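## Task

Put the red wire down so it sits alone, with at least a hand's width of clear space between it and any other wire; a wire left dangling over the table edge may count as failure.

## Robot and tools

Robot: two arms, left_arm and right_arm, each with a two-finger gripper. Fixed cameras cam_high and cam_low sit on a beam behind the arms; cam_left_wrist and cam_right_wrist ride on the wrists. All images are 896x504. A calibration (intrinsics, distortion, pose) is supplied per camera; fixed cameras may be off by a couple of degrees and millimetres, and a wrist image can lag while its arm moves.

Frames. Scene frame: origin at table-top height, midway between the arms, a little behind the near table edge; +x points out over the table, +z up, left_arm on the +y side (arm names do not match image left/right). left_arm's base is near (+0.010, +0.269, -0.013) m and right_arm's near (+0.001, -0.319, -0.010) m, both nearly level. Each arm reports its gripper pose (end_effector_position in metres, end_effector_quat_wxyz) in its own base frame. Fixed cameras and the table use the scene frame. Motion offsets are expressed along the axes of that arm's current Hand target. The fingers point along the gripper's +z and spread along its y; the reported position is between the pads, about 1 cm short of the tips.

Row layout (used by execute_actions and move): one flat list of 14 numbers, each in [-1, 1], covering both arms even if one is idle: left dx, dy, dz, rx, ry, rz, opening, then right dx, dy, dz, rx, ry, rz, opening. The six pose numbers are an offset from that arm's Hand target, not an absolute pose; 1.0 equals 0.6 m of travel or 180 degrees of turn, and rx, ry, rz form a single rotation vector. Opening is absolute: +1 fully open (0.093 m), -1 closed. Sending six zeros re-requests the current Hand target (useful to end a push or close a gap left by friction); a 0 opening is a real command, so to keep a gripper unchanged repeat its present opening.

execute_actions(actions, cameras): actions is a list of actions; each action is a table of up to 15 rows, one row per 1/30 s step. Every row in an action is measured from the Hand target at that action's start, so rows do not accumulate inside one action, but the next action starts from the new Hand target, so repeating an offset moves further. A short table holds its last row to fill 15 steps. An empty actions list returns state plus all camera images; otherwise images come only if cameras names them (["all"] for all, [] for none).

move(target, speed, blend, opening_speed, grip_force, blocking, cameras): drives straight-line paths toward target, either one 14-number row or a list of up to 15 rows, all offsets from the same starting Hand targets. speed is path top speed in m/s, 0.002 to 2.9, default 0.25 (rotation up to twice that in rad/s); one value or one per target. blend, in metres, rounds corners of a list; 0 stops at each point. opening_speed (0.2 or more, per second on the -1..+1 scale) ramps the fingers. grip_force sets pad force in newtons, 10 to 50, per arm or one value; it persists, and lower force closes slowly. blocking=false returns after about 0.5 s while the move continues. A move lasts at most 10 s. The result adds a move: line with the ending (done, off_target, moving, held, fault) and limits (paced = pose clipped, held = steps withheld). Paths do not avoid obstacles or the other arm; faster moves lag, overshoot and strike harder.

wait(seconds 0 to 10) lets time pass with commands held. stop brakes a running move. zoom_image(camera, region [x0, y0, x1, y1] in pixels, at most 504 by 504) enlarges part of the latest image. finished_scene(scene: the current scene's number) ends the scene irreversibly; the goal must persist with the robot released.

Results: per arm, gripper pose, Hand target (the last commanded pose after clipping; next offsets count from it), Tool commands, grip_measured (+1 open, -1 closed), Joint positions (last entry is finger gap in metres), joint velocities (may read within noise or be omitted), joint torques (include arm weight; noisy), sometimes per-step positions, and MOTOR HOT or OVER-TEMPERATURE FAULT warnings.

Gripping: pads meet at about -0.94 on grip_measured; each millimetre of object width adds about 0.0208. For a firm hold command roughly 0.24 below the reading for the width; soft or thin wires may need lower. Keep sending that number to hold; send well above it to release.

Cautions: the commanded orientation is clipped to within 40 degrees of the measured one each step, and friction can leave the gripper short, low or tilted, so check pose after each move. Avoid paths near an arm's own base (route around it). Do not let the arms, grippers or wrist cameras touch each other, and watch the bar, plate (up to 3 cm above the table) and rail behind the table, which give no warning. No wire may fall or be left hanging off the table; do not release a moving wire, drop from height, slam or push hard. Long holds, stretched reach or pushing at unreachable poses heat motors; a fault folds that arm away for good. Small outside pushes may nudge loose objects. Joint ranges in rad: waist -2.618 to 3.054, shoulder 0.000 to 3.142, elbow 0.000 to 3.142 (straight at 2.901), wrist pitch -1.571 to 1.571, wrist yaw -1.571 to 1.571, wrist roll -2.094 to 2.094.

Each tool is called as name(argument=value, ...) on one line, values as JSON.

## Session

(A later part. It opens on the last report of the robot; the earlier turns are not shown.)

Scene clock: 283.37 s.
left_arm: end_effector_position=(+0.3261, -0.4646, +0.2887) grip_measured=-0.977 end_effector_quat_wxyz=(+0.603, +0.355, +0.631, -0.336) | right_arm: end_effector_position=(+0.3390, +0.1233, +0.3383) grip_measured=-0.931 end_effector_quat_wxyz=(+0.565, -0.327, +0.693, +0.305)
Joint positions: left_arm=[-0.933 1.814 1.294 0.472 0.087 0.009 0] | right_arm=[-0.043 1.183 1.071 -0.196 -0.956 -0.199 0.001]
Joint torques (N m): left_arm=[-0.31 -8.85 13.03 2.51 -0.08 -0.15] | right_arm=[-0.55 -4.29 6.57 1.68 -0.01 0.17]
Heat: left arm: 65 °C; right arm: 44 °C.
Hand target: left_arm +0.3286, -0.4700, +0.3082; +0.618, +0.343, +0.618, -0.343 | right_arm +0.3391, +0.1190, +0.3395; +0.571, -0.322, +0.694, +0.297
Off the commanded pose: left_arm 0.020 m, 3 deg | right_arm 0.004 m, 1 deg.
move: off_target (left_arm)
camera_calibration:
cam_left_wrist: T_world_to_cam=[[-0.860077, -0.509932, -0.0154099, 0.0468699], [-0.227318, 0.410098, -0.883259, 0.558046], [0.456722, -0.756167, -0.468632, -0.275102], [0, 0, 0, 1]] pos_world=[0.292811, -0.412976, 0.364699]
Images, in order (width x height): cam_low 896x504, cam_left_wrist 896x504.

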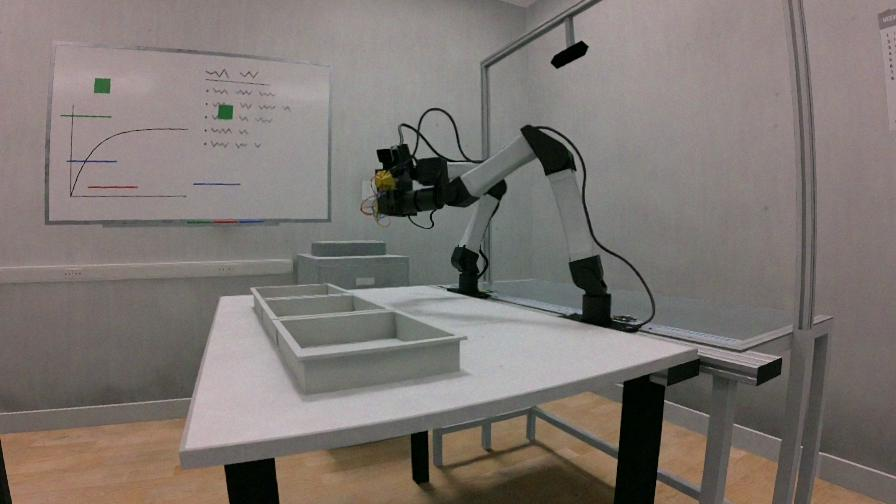

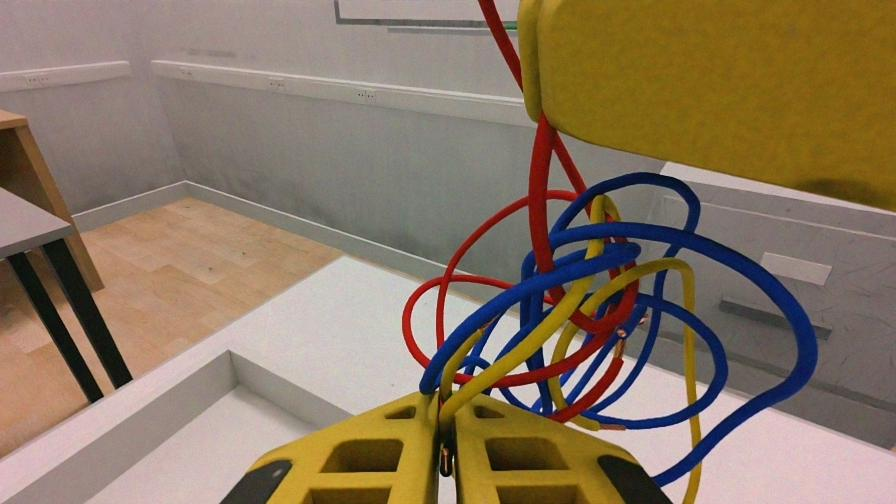

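move(target=[0.05,0,-0.1,0,0,0,-1.0,0,0,0,0,0,0,-0.936], cameras=["cam_left_wrist","cam_low","cam_high"], speed=0.05)

Scene clock: 290.40 s.
left_arm: end_effector_position=(+0.2980, -0.4267, +0.2658) grip_measured=-0.977 end_effector_quat_wxyz=(+0.607, +0.353, +0.627, -0.337) | right_arm: end_effector_position=(+0.3387, +0.1233, +0.3374) grip_measured=-0.931 end_effector_quat_wxyz=(+0.563, -0.326, +0.695, +0.307)
Joint positions: left_arm=[-0.933 1.676 1.021 0.62 0.087 0.009 0] | right_arm=[-0.043 1.183 1.071 -0.201 -0.956 -0.199 0.001]
Joint torques (N m): left_arm=[0.72 -10.99 7.24 2.54 0.06 -0.15] | right_arm=[-0.57 -4.49 6.53 1.77 0.02 0.11]
Heat: left arm: 66 °C; right arm: 44 °C.
Hand target: left_arm +0.2968, -0.4192, +0.2782; +0.618, +0.343, +0.618, -0.343 | right_arm +0.3391, +0.1190, +0.3395; +0.571, -0.322, +0.694, +0.297
Off the commanded pose: left_arm 0.015 m, 2 deg | right_arm 0.005 m, 2 deg.
move: off_target (left_arm)
camera_calibration:
cam_left_wrist: T_world_to_cam=[[-0.859968, -0.510076, -0.0166721, 0.0419858], [-0.220841, 0.401382, -0.888888, 0.511646], [0.460093, -0.760733, -0.457821, -0.250165], [0, 0, 0, 1]] pos_world=[0.264198, -0.374259, 0.340965]
Images, in order (width x height): cam_high 896x504, cam_low 896x504, cam_left_wrist 896x504.

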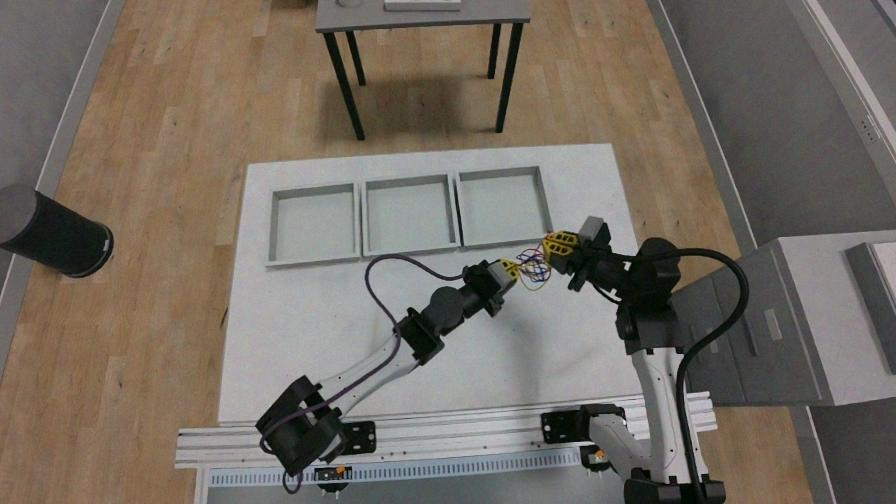

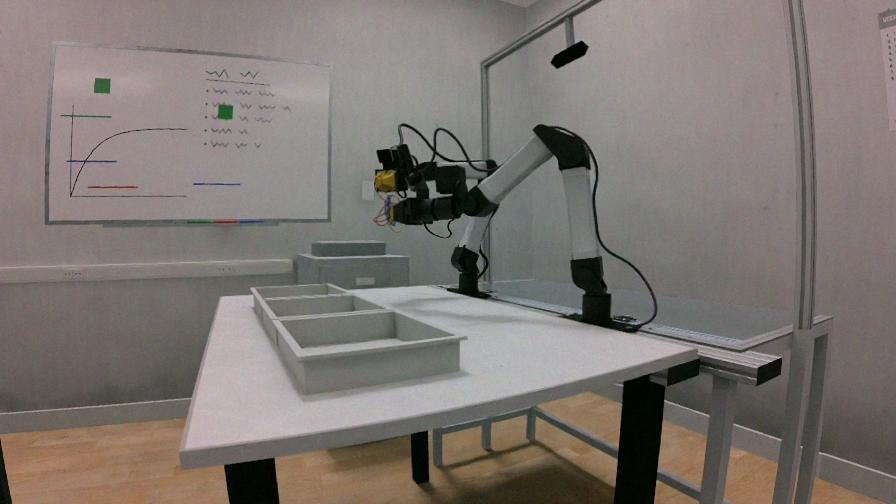

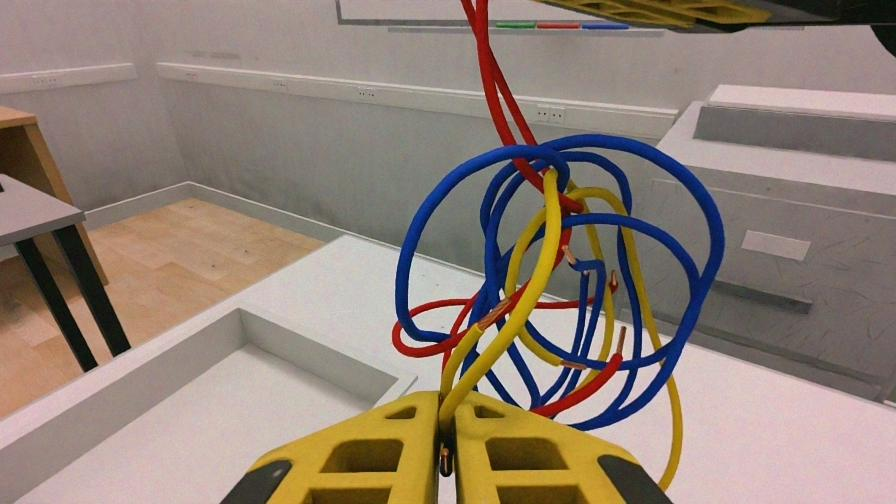

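move(target=[0.05,0,-0.12,0,0,0,-1.0,0,0,0,0,0,0,-0.936], cameras=["cam_left_wrist","cam_low"], speed=0.05)

Scene clock: 295.00 s.
left_arm: end_effector_position=(+0.2606, -0.3630, +0.2526) grip_measured=-0.977 end_effector_quat_wxyz=(+0.625, +0.343, +0.612, -0.342) | right_arm: end_effector_position=(+0.3350, +0.1246, +0.3292) grip_measured=-0.931 end_effector_quat_wxyz=(+0.547, -0.321, +0.704, +0.319)
Joint positions: left_arm=[-0.91 1.444 0.68 0.778 0.102 0.009 0] | right_arm=[-0.043 1.183 1.064 -0.237 -0.969 -0.198 0.001]
Joint torques (N m): left_arm=[0.76 -7.34 6.54 2.17 0.15 -0.13] | right_arm=[-0.68 -4.55 7.08 2.03 0.17 0.05]
Heat: left arm: 64 °C; right arm: 44 °C.
Hand target: left_arm +0.2587, -0.3581, +0.2483; +0.618, +0.343, +0.618, -0.343 | right_arm +0.3391, +0.1190, +0.3395; +0.571, -0.322, +0.694, +0.297
Off the commanded pose: left_arm 0.007 m, 1 deg | right_arm 0.012 m, 4 deg.
move: off_target (right_arm)
camera_calibration:
cam_left_wrist: T_world_to_cam=[[-0.855062, -0.518062, -0.0219184, 0.0391944], [-0.197205, 0.363999, -0.910283, 0.451901], [0.479561, -0.774026, -0.413406, -0.211642], [0, 0, 0, 1]] pos_world=[0.224126, -0.308003, 0.324723]
Images, in order (width x height): cam_low 896x504, cam_left_wrist 896x504.

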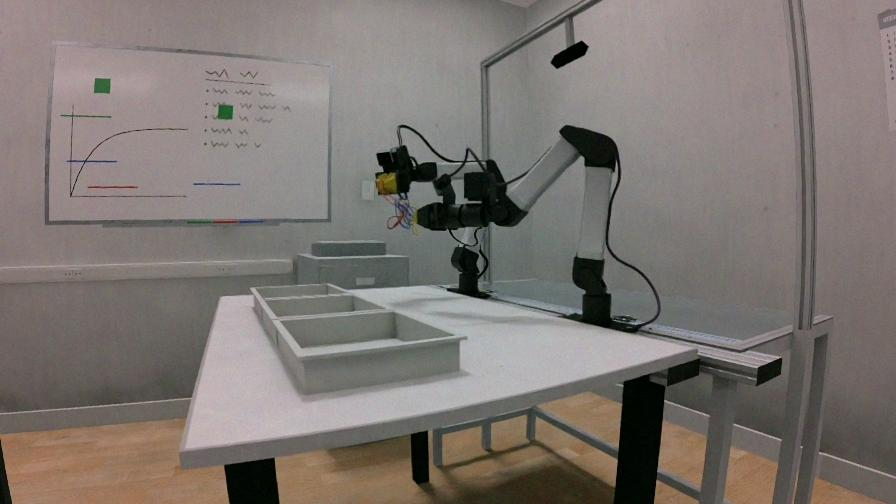

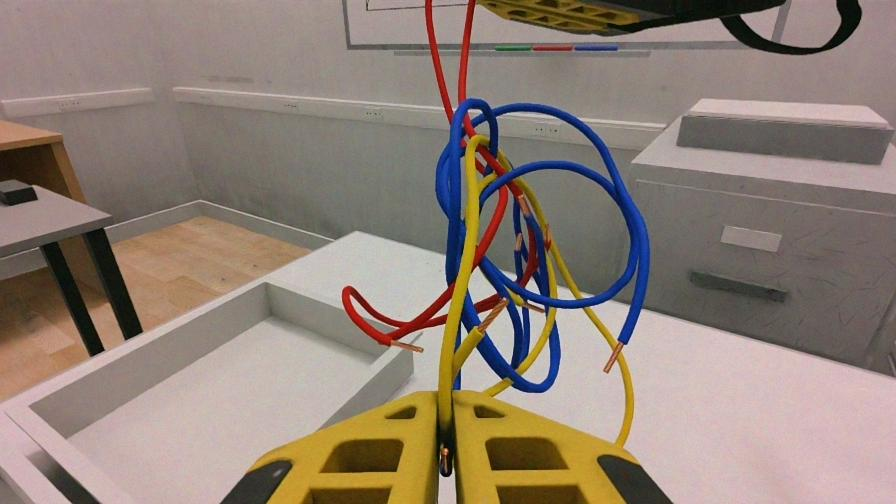

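zoom_image(camera="cam_left_wrist", region=[330, 0, 680, 400])

zoom_image(camera="cam_left_wrist", region=[420, 70, 560, 230])

zoom_image(camera="cam_low", region=[360, 160, 440, 240])

Scaled by 1.260 from the camera's 896x504 image, which has a finer 1280x720 frame.

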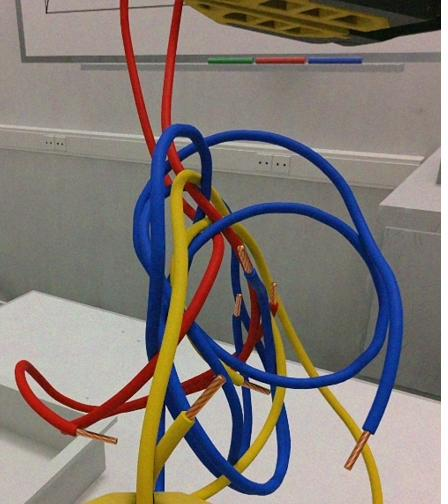

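Scaled by 3.150 from the camera's 896x504 image, which has a finer 1280x720 frame.

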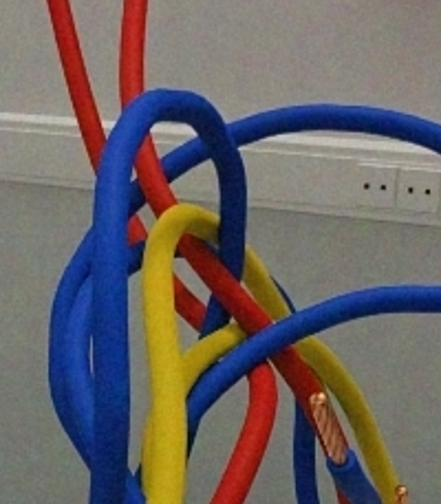

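Scaled by 6.300 from the camera's 896x504 image, which has a finer 1280x720 frame.

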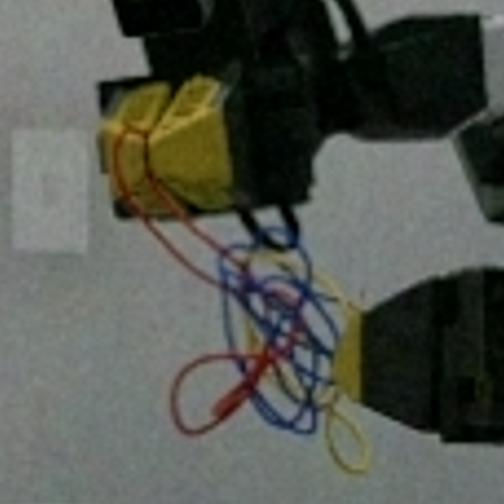

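move(target=[0.04,0,-0.12,0,0,0,-1.0,0,0,0,0,0,0,-0.936], cameras=["cam_left_wrist","cam_low"], speed=0.04)

zoom_image(camera="cam_left_wrist", region=[330, 0, 680, 400])

Scene clock: 312.43 s.
left_arm: end_effector_position=(+0.2226, -0.3012, +0.2309) grip_measured=-0.977 end_effector_quat_wxyz=(+0.625, +0.343, +0.612, -0.342) | right_arm: end_effector_position=(+0.3352, +0.1246, +0.3297) grip_measured=-0.931 end_effector_quat_wxyz=(+0.548, -0.322, +0.703, +0.318)
Joint positions: left_arm=[-0.872 1.168 0.389 0.795 0.139 0.009 0] | right_arm=[-0.043 1.183 1.064 -0.234 -0.968 -0.198 0.001]
Joint torques (N m): left_arm=[0.7 -4.42 6.63 2.19 0.12 -0.1] | right_arm=[-0.64 -4.29 7.12 2.02 0.1 0.06]
Heat: left arm: 59 °C; right arm: 45 °C.
Hand target: left_arm +0.2205, -0.2970, +0.2243; +0.618, +0.343, +0.618, -0.343 | right_arm +0.3391, +0.1190, +0.3395; +0.571, -0.322, +0.694, +0.297
Off the commanded pose: left_arm 0.008 m, 1 deg | right_arm 0.012 m, 4 deg.
move: off_target (right_arm)
camera_calibration:
cam_left_wrist: T_world_to_cam=[[-0.854857, -0.518369, -0.0226679, 0.038178], [-0.195917, 0.362929, -0.910988, 0.401643], [0.480455, -0.774323, -0.41181, -0.155263], [0, 0, 0, 1]] pos_world=[0.185922, -0.246201, 0.302818]
Images, in order (width x height): cam_low 896x504, cam_left_wrist 896x504.

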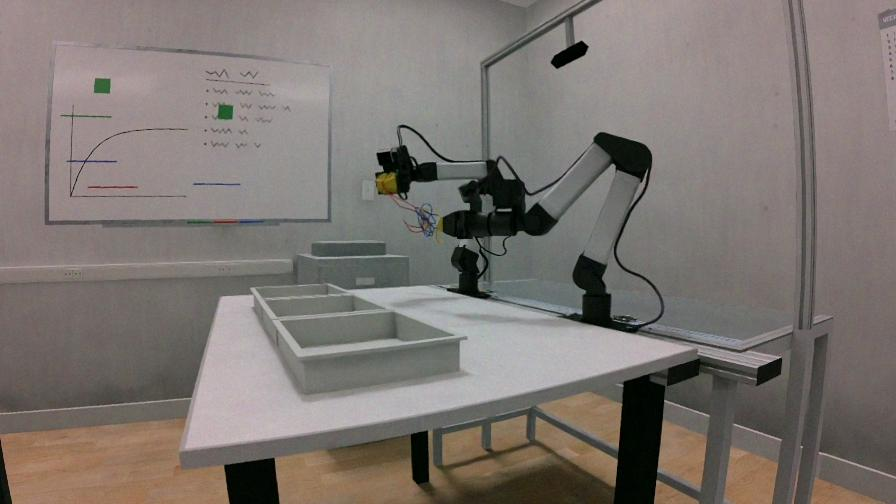

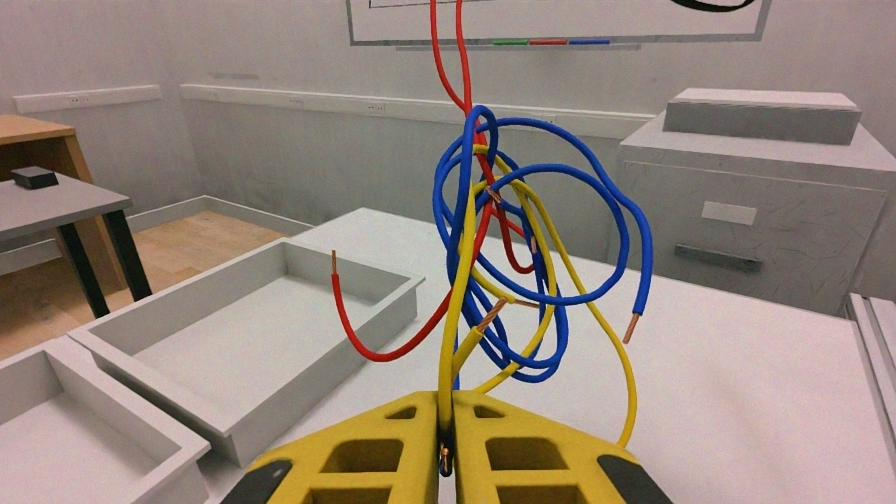

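Scaled by 1.260 from the camera's 896x504 image, which has a finer 1280x720 frame.

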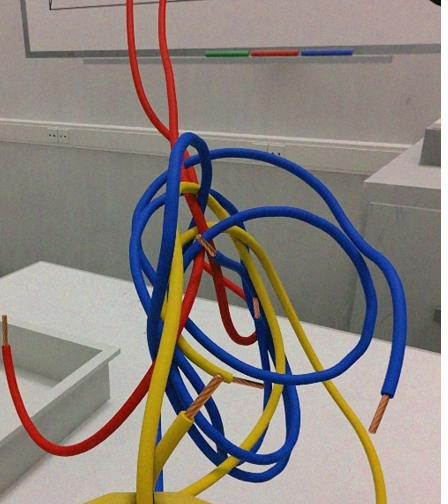

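move(target=[0,0,0,0,0,0,-1.0,-0.0488,-0.1587,-0.0523,0,0,0,-0.936], cameras=["cam_left_wrist","cam_low"], speed=0.04)

zoom_image(camera="cam_left_wrist", region=[330, 0, 680, 400])

Scene clock: 322.77 s.
left_arm: end_effector_position=(+0.2224, -0.3014, +0.2282) grip_measured=-0.977 end_effector_quat_wxyz=(+0.622, +0.345, +0.615, -0.341) | right_arm: end_effector_position=(+0.3943, +0.0459, +0.3581) grip_measured=-0.931 end_effector_quat_wxyz=(+0.557, -0.313, +0.703, +0.313)
Joint positions: left_arm=[-0.872 1.168 0.389 0.784 0.141 0.009 0] | right_arm=[-0.286 1.477 1.429 -0.449 -1.173 -0.371 0.001]
Joint torques (N m): left_arm=[0.77 -4.44 6.5 2.32 0.12 -0.14] | right_arm=[-0.98 -4.44 10.4 1.5 -0.33 -0.11]
Heat: left arm: 59 °C; right arm: 45 °C.
Hand target: left_arm +0.2205, -0.2971, +0.2242; +0.618, +0.343, +0.618, -0.343 | right_arm +0.3991, +0.0391, +0.3696; +0.572, -0.322, +0.694, +0.297
Off the commanded pose: left_arm 0.006 m, 1 deg | right_arm 0.014 m, 3 deg.
move: off_target (right_arm)
camera_calibration:
cam_left_wrist: T_world_to_cam=[[-0.855554, -0.517287, -0.0210285, 0.0381078], [-0.20194, 0.370844, -0.906474, 0.401928], [0.476705, -0.771291, -0.421738, -0.152438], [0, 0, 0, 1]] pos_world=[0.186437, -0.246914, 0.30085]
Images, in order (width x height): cam_low 896x504, cam_left_wrist 896x504.

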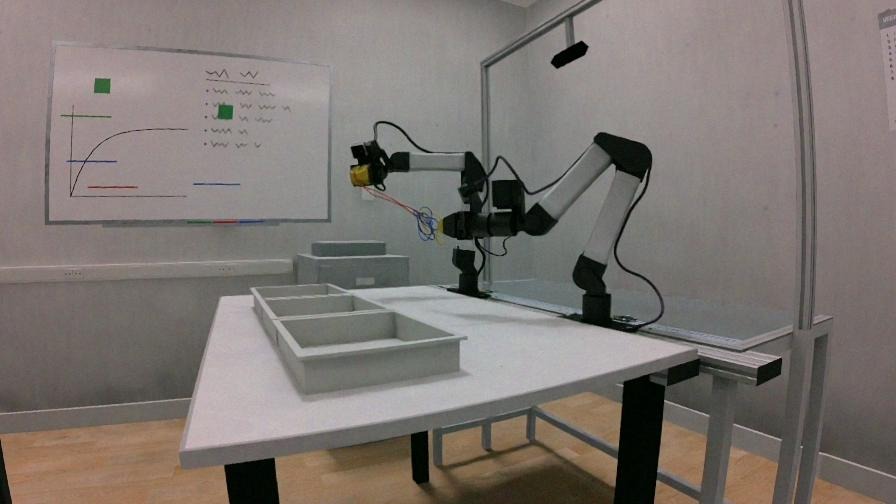

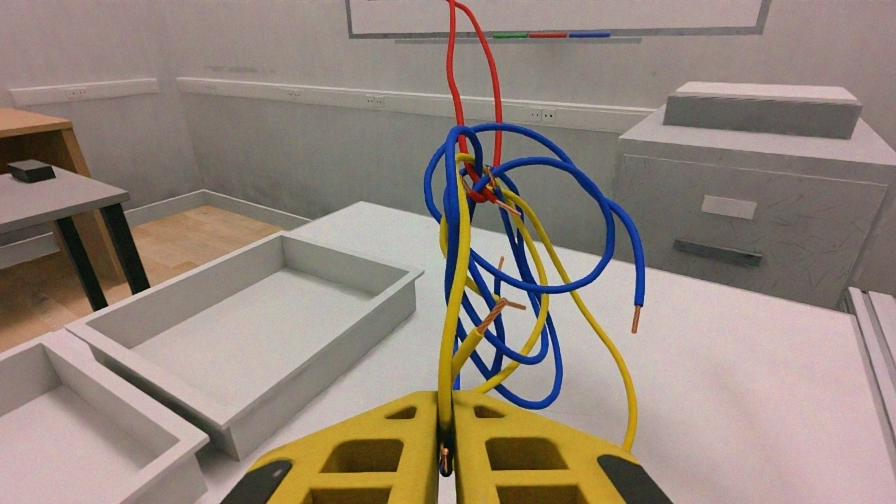

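Scaled by 1.260 from the camera's 896x504 image, which has a finer 1280x720 frame.

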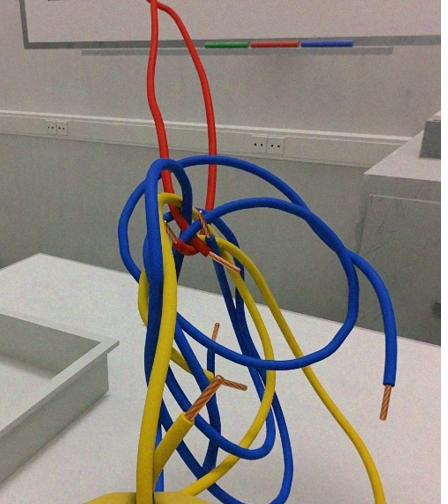

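move(target=[0,0,0,0,0,0,-1.0,-0.0488,-0.1,-0.02,0,0,0,-0.936], cameras=["cam_left_wrist","cam_low","cam_high"], speed=0.04)

zoom_image(camera="cam_left_wrist", region=[330, 0, 680, 400])

Scene clock: 328.93 s.
left_arm: end_effector_position=(+0.2224, -0.3014, +0.2257) grip_measured=-0.977 end_effector_quat_wxyz=(+0.618, +0.346, +0.619, -0.340) | right_arm: end_effector_position=(+0.4418, -0.0006, +0.3902) grip_measured=-0.931 end_effector_quat_wxyz=(+0.563, -0.312, +0.703, +0.302)
Joint positions: left_arm=[-0.872 1.168 0.389 0.773 0.141 0.009 0] | right_arm=[-0.368 1.746 1.861 -0.688 -1.227 -0.473 0.001]
Joint torques (N m): left_arm=[0.84 -4.6 6.39 2.42 0.09 -0.12] | right_arm=[-0.73 -6.22 9.52 1.35 -0.54 -0.11]
Heat: left arm: 60 °C; right arm: 45 °C.
Hand target: left_arm +0.2205, -0.2970, +0.2242; +0.618, +0.343, +0.618, -0.343 | right_arm +0.4433, -0.0042, +0.3976; +0.571, -0.322, +0.694, +0.297
Off the commanded pose: left_arm 0.005 m, 1 deg | right_arm 0.009 m, 2 deg.
move: done
camera_calibration:
cam_left_wrist: T_world_to_cam=[[-0.855698, -0.517112, -0.019398, 0.0377375], [-0.207956, 0.37796, -0.902164, 0.402102], [0.473851, -0.767946, -0.430956, -0.149702], [0, 0, 0, 1]] pos_world=[0.186848, -0.247427, 0.298979]
Images, in order (width x height): cam_high 896x504, cam_low 896x504, cam_left_wrist 896x504.

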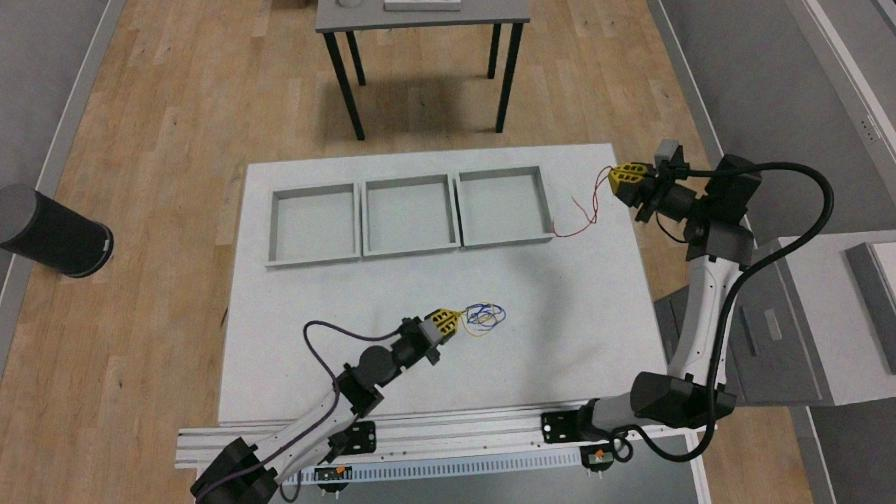

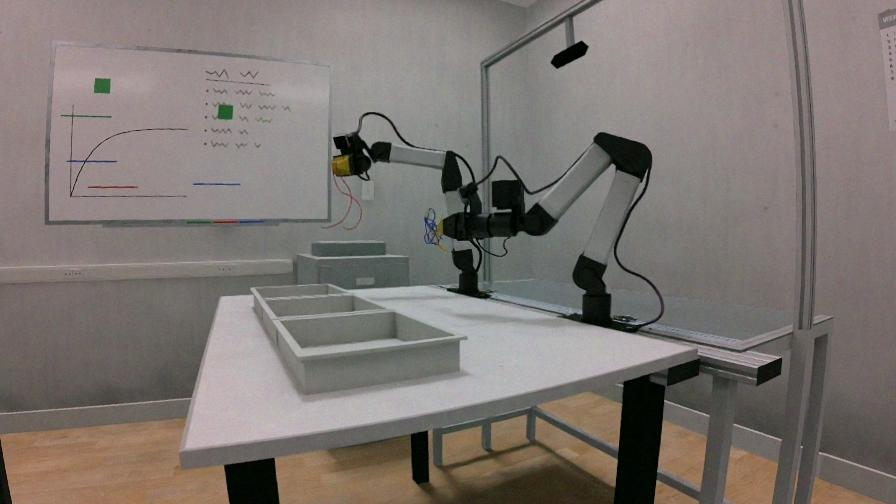

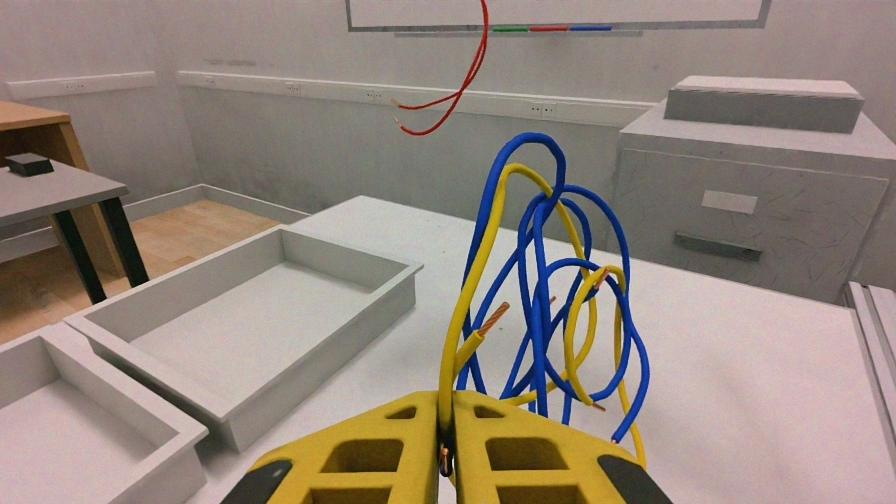

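Scaled by 1.260 from the camera's 896x504 image, which has a finer 1280x720 frame.

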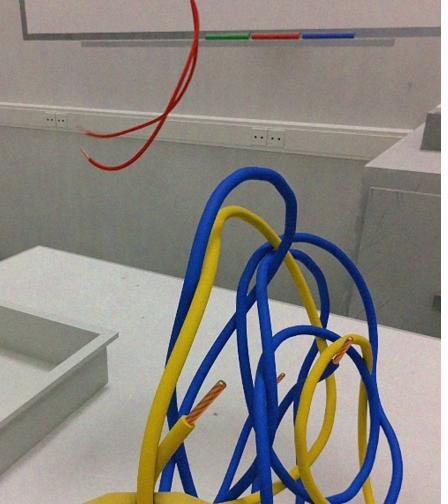

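move(target=[0.1067,0.2078,-0.1295,-0.1433,0.2992,-0.0746,-1.0,0.319,0.2092,-0.0485,0.1609,0.2402,0.0856,-0.936], cameras=["all"], speed=0.12)

Scene clock: 382.20 s.
left_arm: end_effector_position=(+0.2746, -0.1630, +0.1452) grip_measured=-0.977 end_effector_quat_wxyz=(+0.270, +0.248, +0.927, -0.080) | right_arm: end_effector_position=(+0.3030, +0.0295, +0.2165) grip_measured=-0.931 end_effector_quat_wxyz=(+0.290, -0.166, +0.941, +0.057)
Joint positions: left_arm=[-0.53 1.249 0.95 -0.701 0.01 -0.01 0] | right_arm=[-0.023 1.219 1.205 -0.993 -0.219 -0.31 0.001]
Joint torques (N m): left_arm=[0.62 -3.33 12.67 1.67 -0.06 0.07] | right_arm=[0.87 -5.24 6.24 1.25 0 0.11]
Heat: left arm: 61 °C; right arm: 46 °C.
Hand target: left_arm +0.2851, -0.1651, +0.1602; +0.290, +0.247, +0.921, -0.078 | right_arm +0.3003, +0.0299, +0.2199; +0.296, -0.166, +0.939, +0.052
Off the commanded pose: left_arm 0.018 m, 2 deg | right_arm 0.004 m, 1 deg.
move: off_target (left_arm)
camera_calibration:
cam_left_wrist: T_world_to_cam=[[-0.518387, -0.854907, 0.0202406, -0.00106868], [-0.849124, 0.511787, -0.130625, 0.373918], [0.101313, -0.0849009, -0.991225, 0.192062], [0, 0, 0, 1]] pos_world=[0.29749, -0.175974, 0.239241]
cam_right_wrist: T_world_to_cam=[[0.3444, -0.93837, -0.0291696, -0.0698556], [-0.923784, -0.333181, -0.188713, 0.373715], [0.167364, 0.0919394, -0.981599, 0.245521], [0, 0, 0, 1]] pos_world=[0.328199, 0.0363913, 0.309491]

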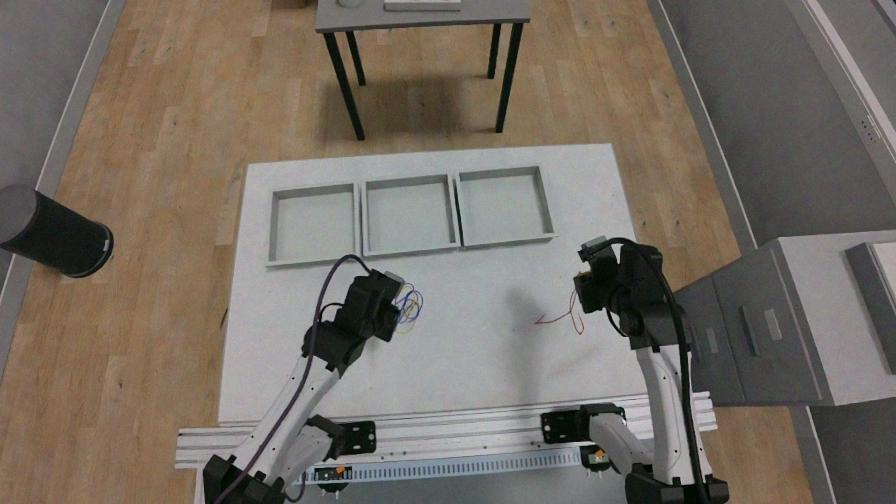

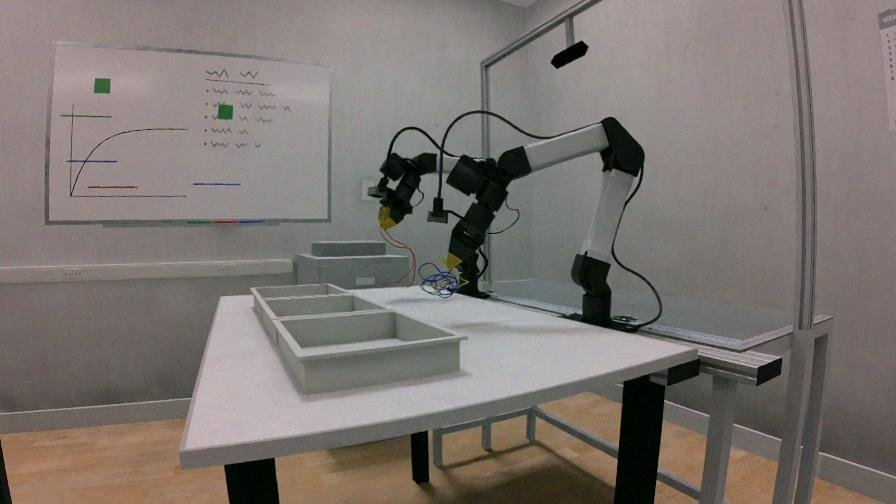

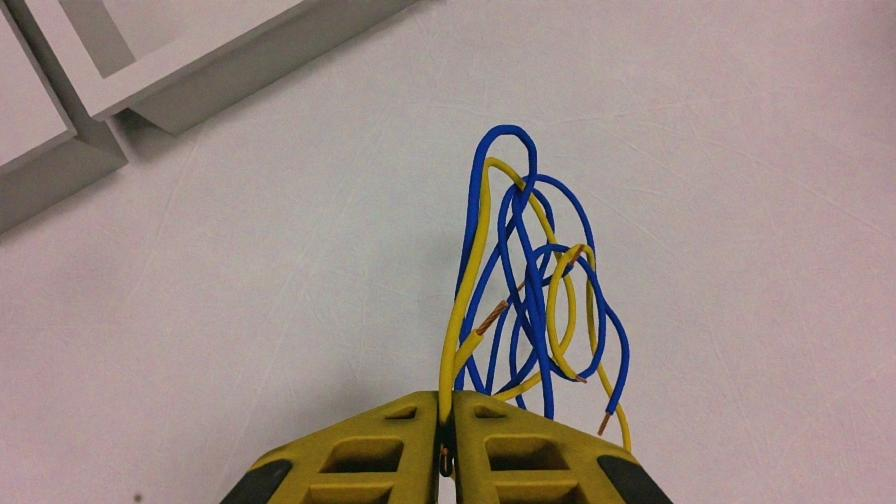

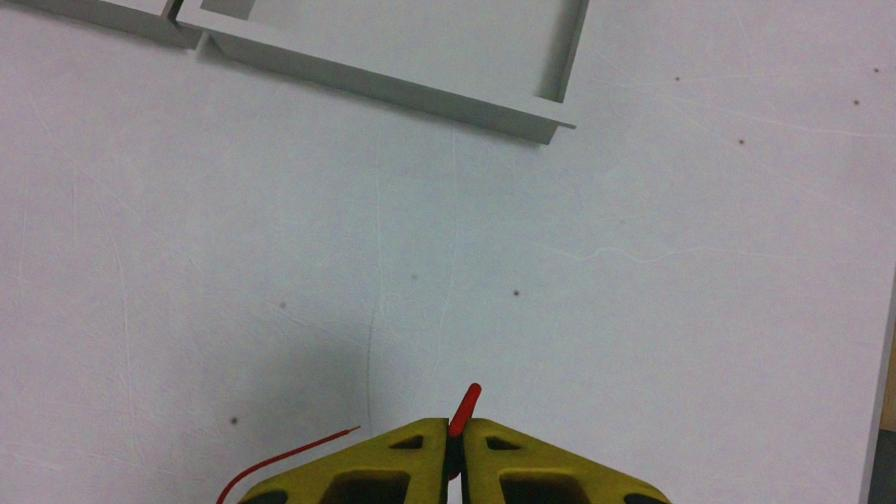

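move(target=[0.0907,0,0.1297,0,0,0,-1.0,0.1623,0,0.232,0,0,0,-0.936], cameras=["all"], speed=0.08)

Scene clock: 391.30 s.
left_arm: end_effector_position=(+0.2843, -0.1682, +0.0701) grip_measured=-0.977 end_effector_quat_wxyz=(+0.289, +0.246, +0.921, -0.084) | right_arm: end_effector_position=(+0.2963, +0.0293, +0.0509) grip_measured=-0.931 end_effector_quat_wxyz=(+0.290, -0.166, +0.941, +0.056)
Joint positions: left_arm=[-0.53 1.343 0.686 -0.301 0.008 -0.01 0] | right_arm=[-0.023 1.274 0.567 -0.299 -0.216 -0.309 0.001]
Joint torques (N m): left_arm=[0.65 -3.81 6.74 1.9 -0.05 0.06] | right_arm=[1.06 -2.62 5.97 1.6 -0.01 0.16]
Heat: left arm: 59 °C; right arm: 46 °C.
Hand target: left_arm +0.2852, -0.1651, +0.0653; +0.291, +0.247, +0.921, -0.078 | right_arm +0.3004, +0.0301, +0.0499; +0.296, -0.166, +0.939, +0.052
Off the commanded pose: left_arm 0.006 m, 1 deg | right_arm 0.004 m, 1 deg.
move: done
camera_calibration:
cam_left_wrist: T_world_to_cam=[[-0.517945, -0.85523, 0.017722, 0.00105743], [-0.844293, 0.507772, -0.171281, 0.375801], [0.137486, -0.103677, -0.985063, 0.102311], [0, 0, 0, 1]] pos_world=[0.303768, -0.17931, 0.165132]
cam_right_wrist: T_world_to_cam=[[0.342703, -0.939036, -0.0276742, -0.0721216], [-0.924359, -0.331796, -0.18834, 0.336302], [0.167676, 0.0901255, -0.981714, 0.0839843], [0, 0, 0, 1]] pos_world=[0.321498, 0.0362897, 0.143792]

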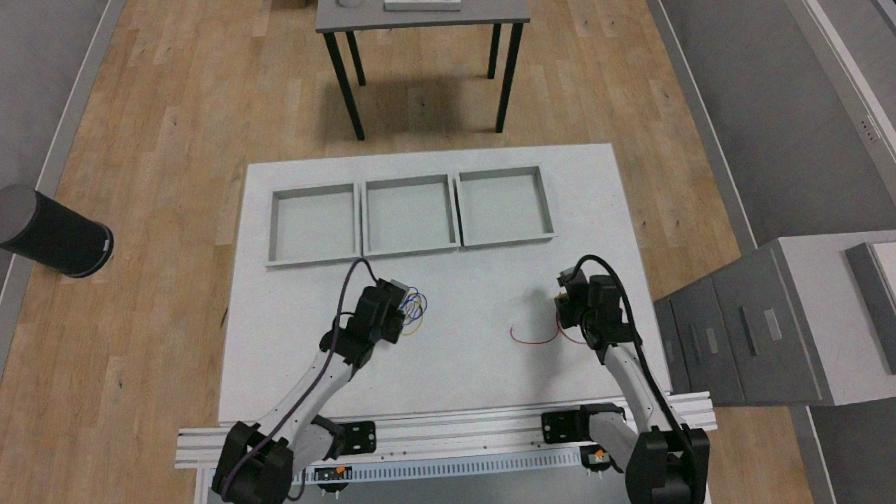

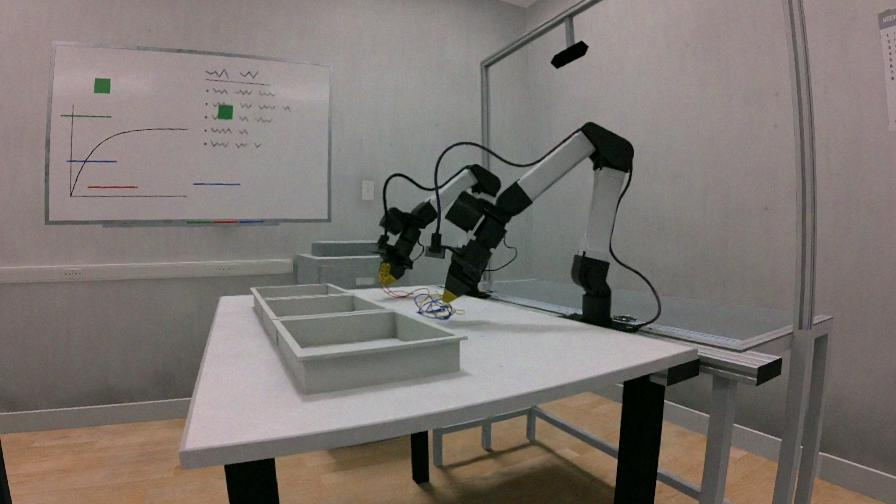

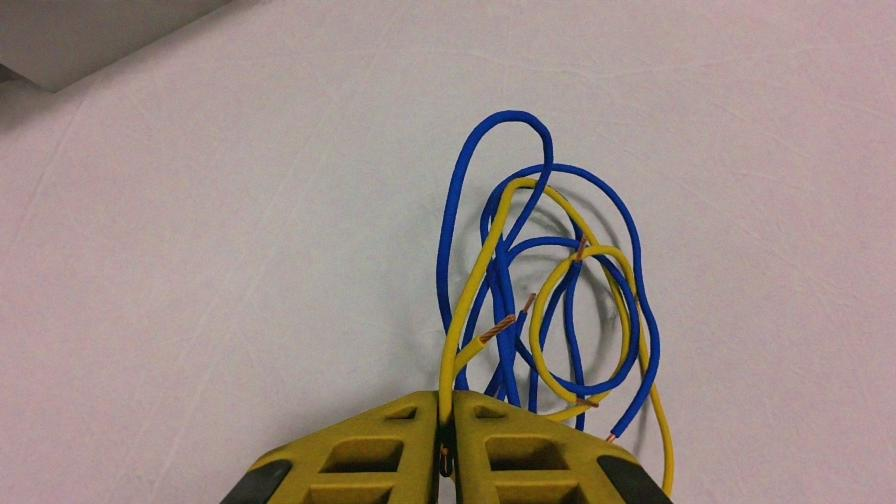

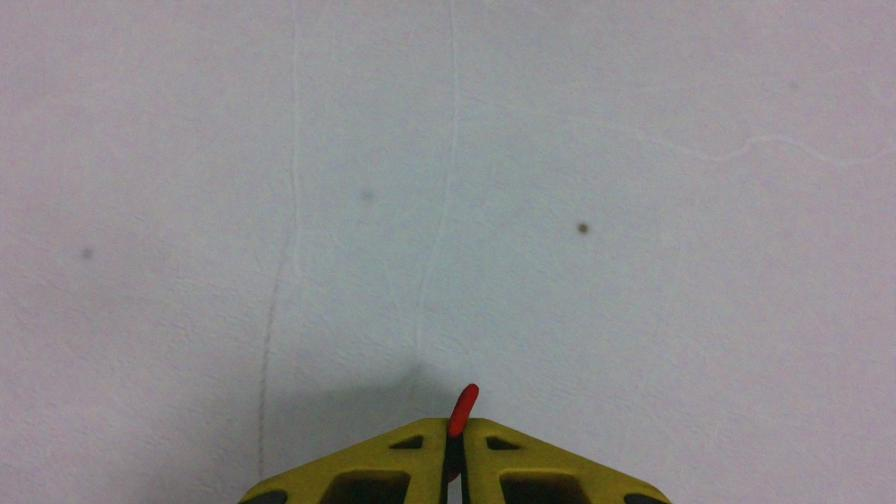

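move(target=[0.0306,0,0.0437,0,0,0,-1.0,0.023,0,0.0328,0,0,0,-0.936], cameras=["all"], speed=0.04)

zoom_image(camera="cam_low", region=[350, 220, 500, 330])

Scene clock: 401.20 s.
left_arm: end_effector_position=(+0.2869, -0.1674, +0.0398) grip_measured=-0.977 end_effector_quat_wxyz=(+0.294, +0.244, +0.921, -0.081) | right_arm: end_effector_position=(+0.2990, +0.0292, +0.0286) grip_measured=-0.931 end_effector_quat_wxyz=(+0.294, -0.166, +0.940, +0.055)
Joint positions: left_arm=[-0.528 1.418 0.603 -0.136 0.001 -0.01 0] | right_arm=[-0.023 1.342 0.506 -0.161 -0.216 -0.309 0.001]
Joint torques (N m): left_arm=[0.58 -3.58 6.26 1.88 0.02 0.05] | right_arm=[1.06 -2.93 5.24 1.48 0.06 0.1]
Heat: left arm: 58 °C; right arm: 46 °C.
Hand target: left_arm +0.2852, -0.1651, +0.0333; +0.291, +0.247, +0.921, -0.078 | right_arm +0.3004, +0.0300, +0.0260; +0.296, -0.166, +0.939, +0.052
Off the commanded pose: left_arm 0.007 m, 1 deg | right_arm 0.003 m, 0 deg.
move: done
camera_calibration:
cam_left_wrist: T_world_to_cam=[[-0.512361, -0.858695, 0.0114031, 0.00167789], [-0.846068, 0.502463, -0.178046, 0.372378], [0.147158, -0.100872, -0.983956, 0.0698706], [0, 0, 0, 1]] pos_world=[0.305635, -0.178617, 0.135031]
cam_right_wrist: T_world_to_cam=[[0.34272, -0.939128, -0.0241036, -0.0739061], [-0.922676, -0.33167, -0.19663, 0.334332], [0.176666, 0.0896289, -0.980181, 0.0590253], [0, 0, 0, 1]] pos_world=[0.323381, 0.03619, 0.121814]

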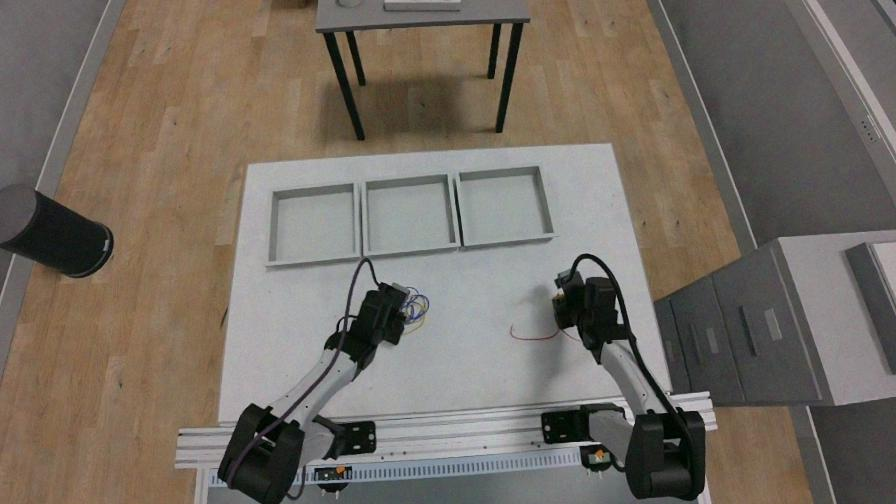

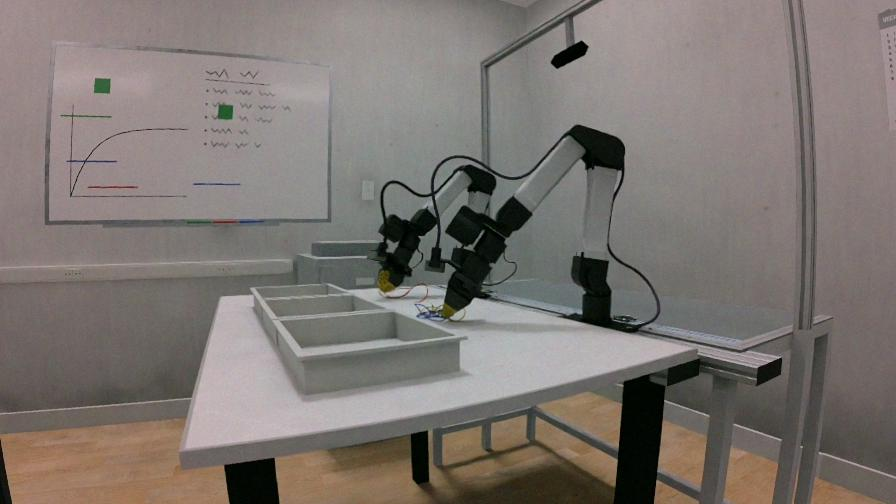

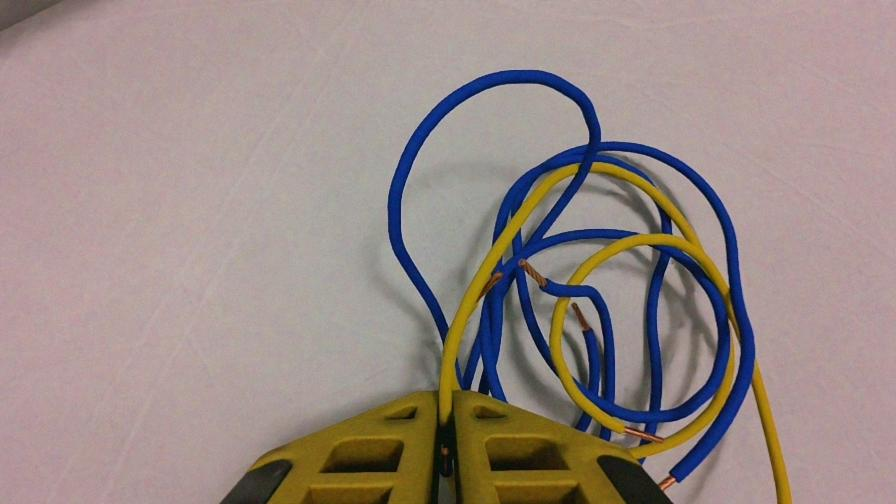

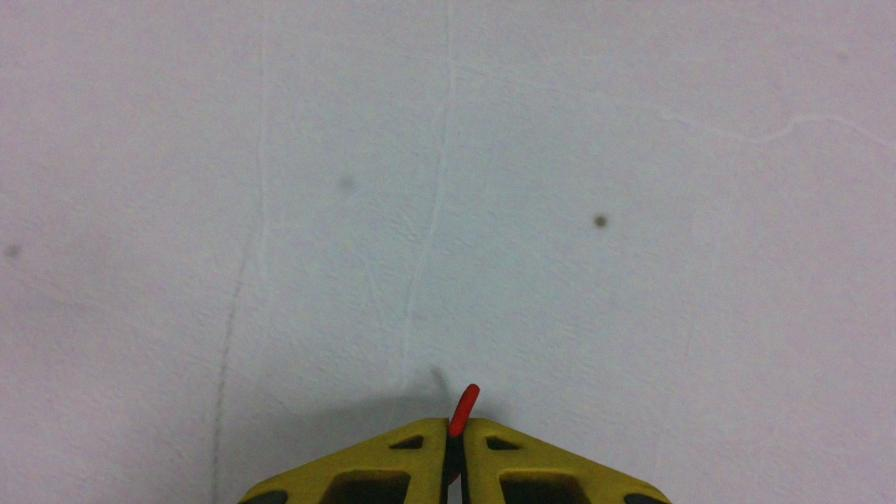

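Scaled by 3.360 from the camera's 896x504 image, which has a finer 1280x720 frame.

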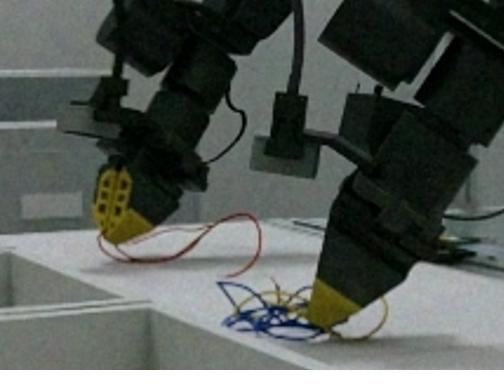

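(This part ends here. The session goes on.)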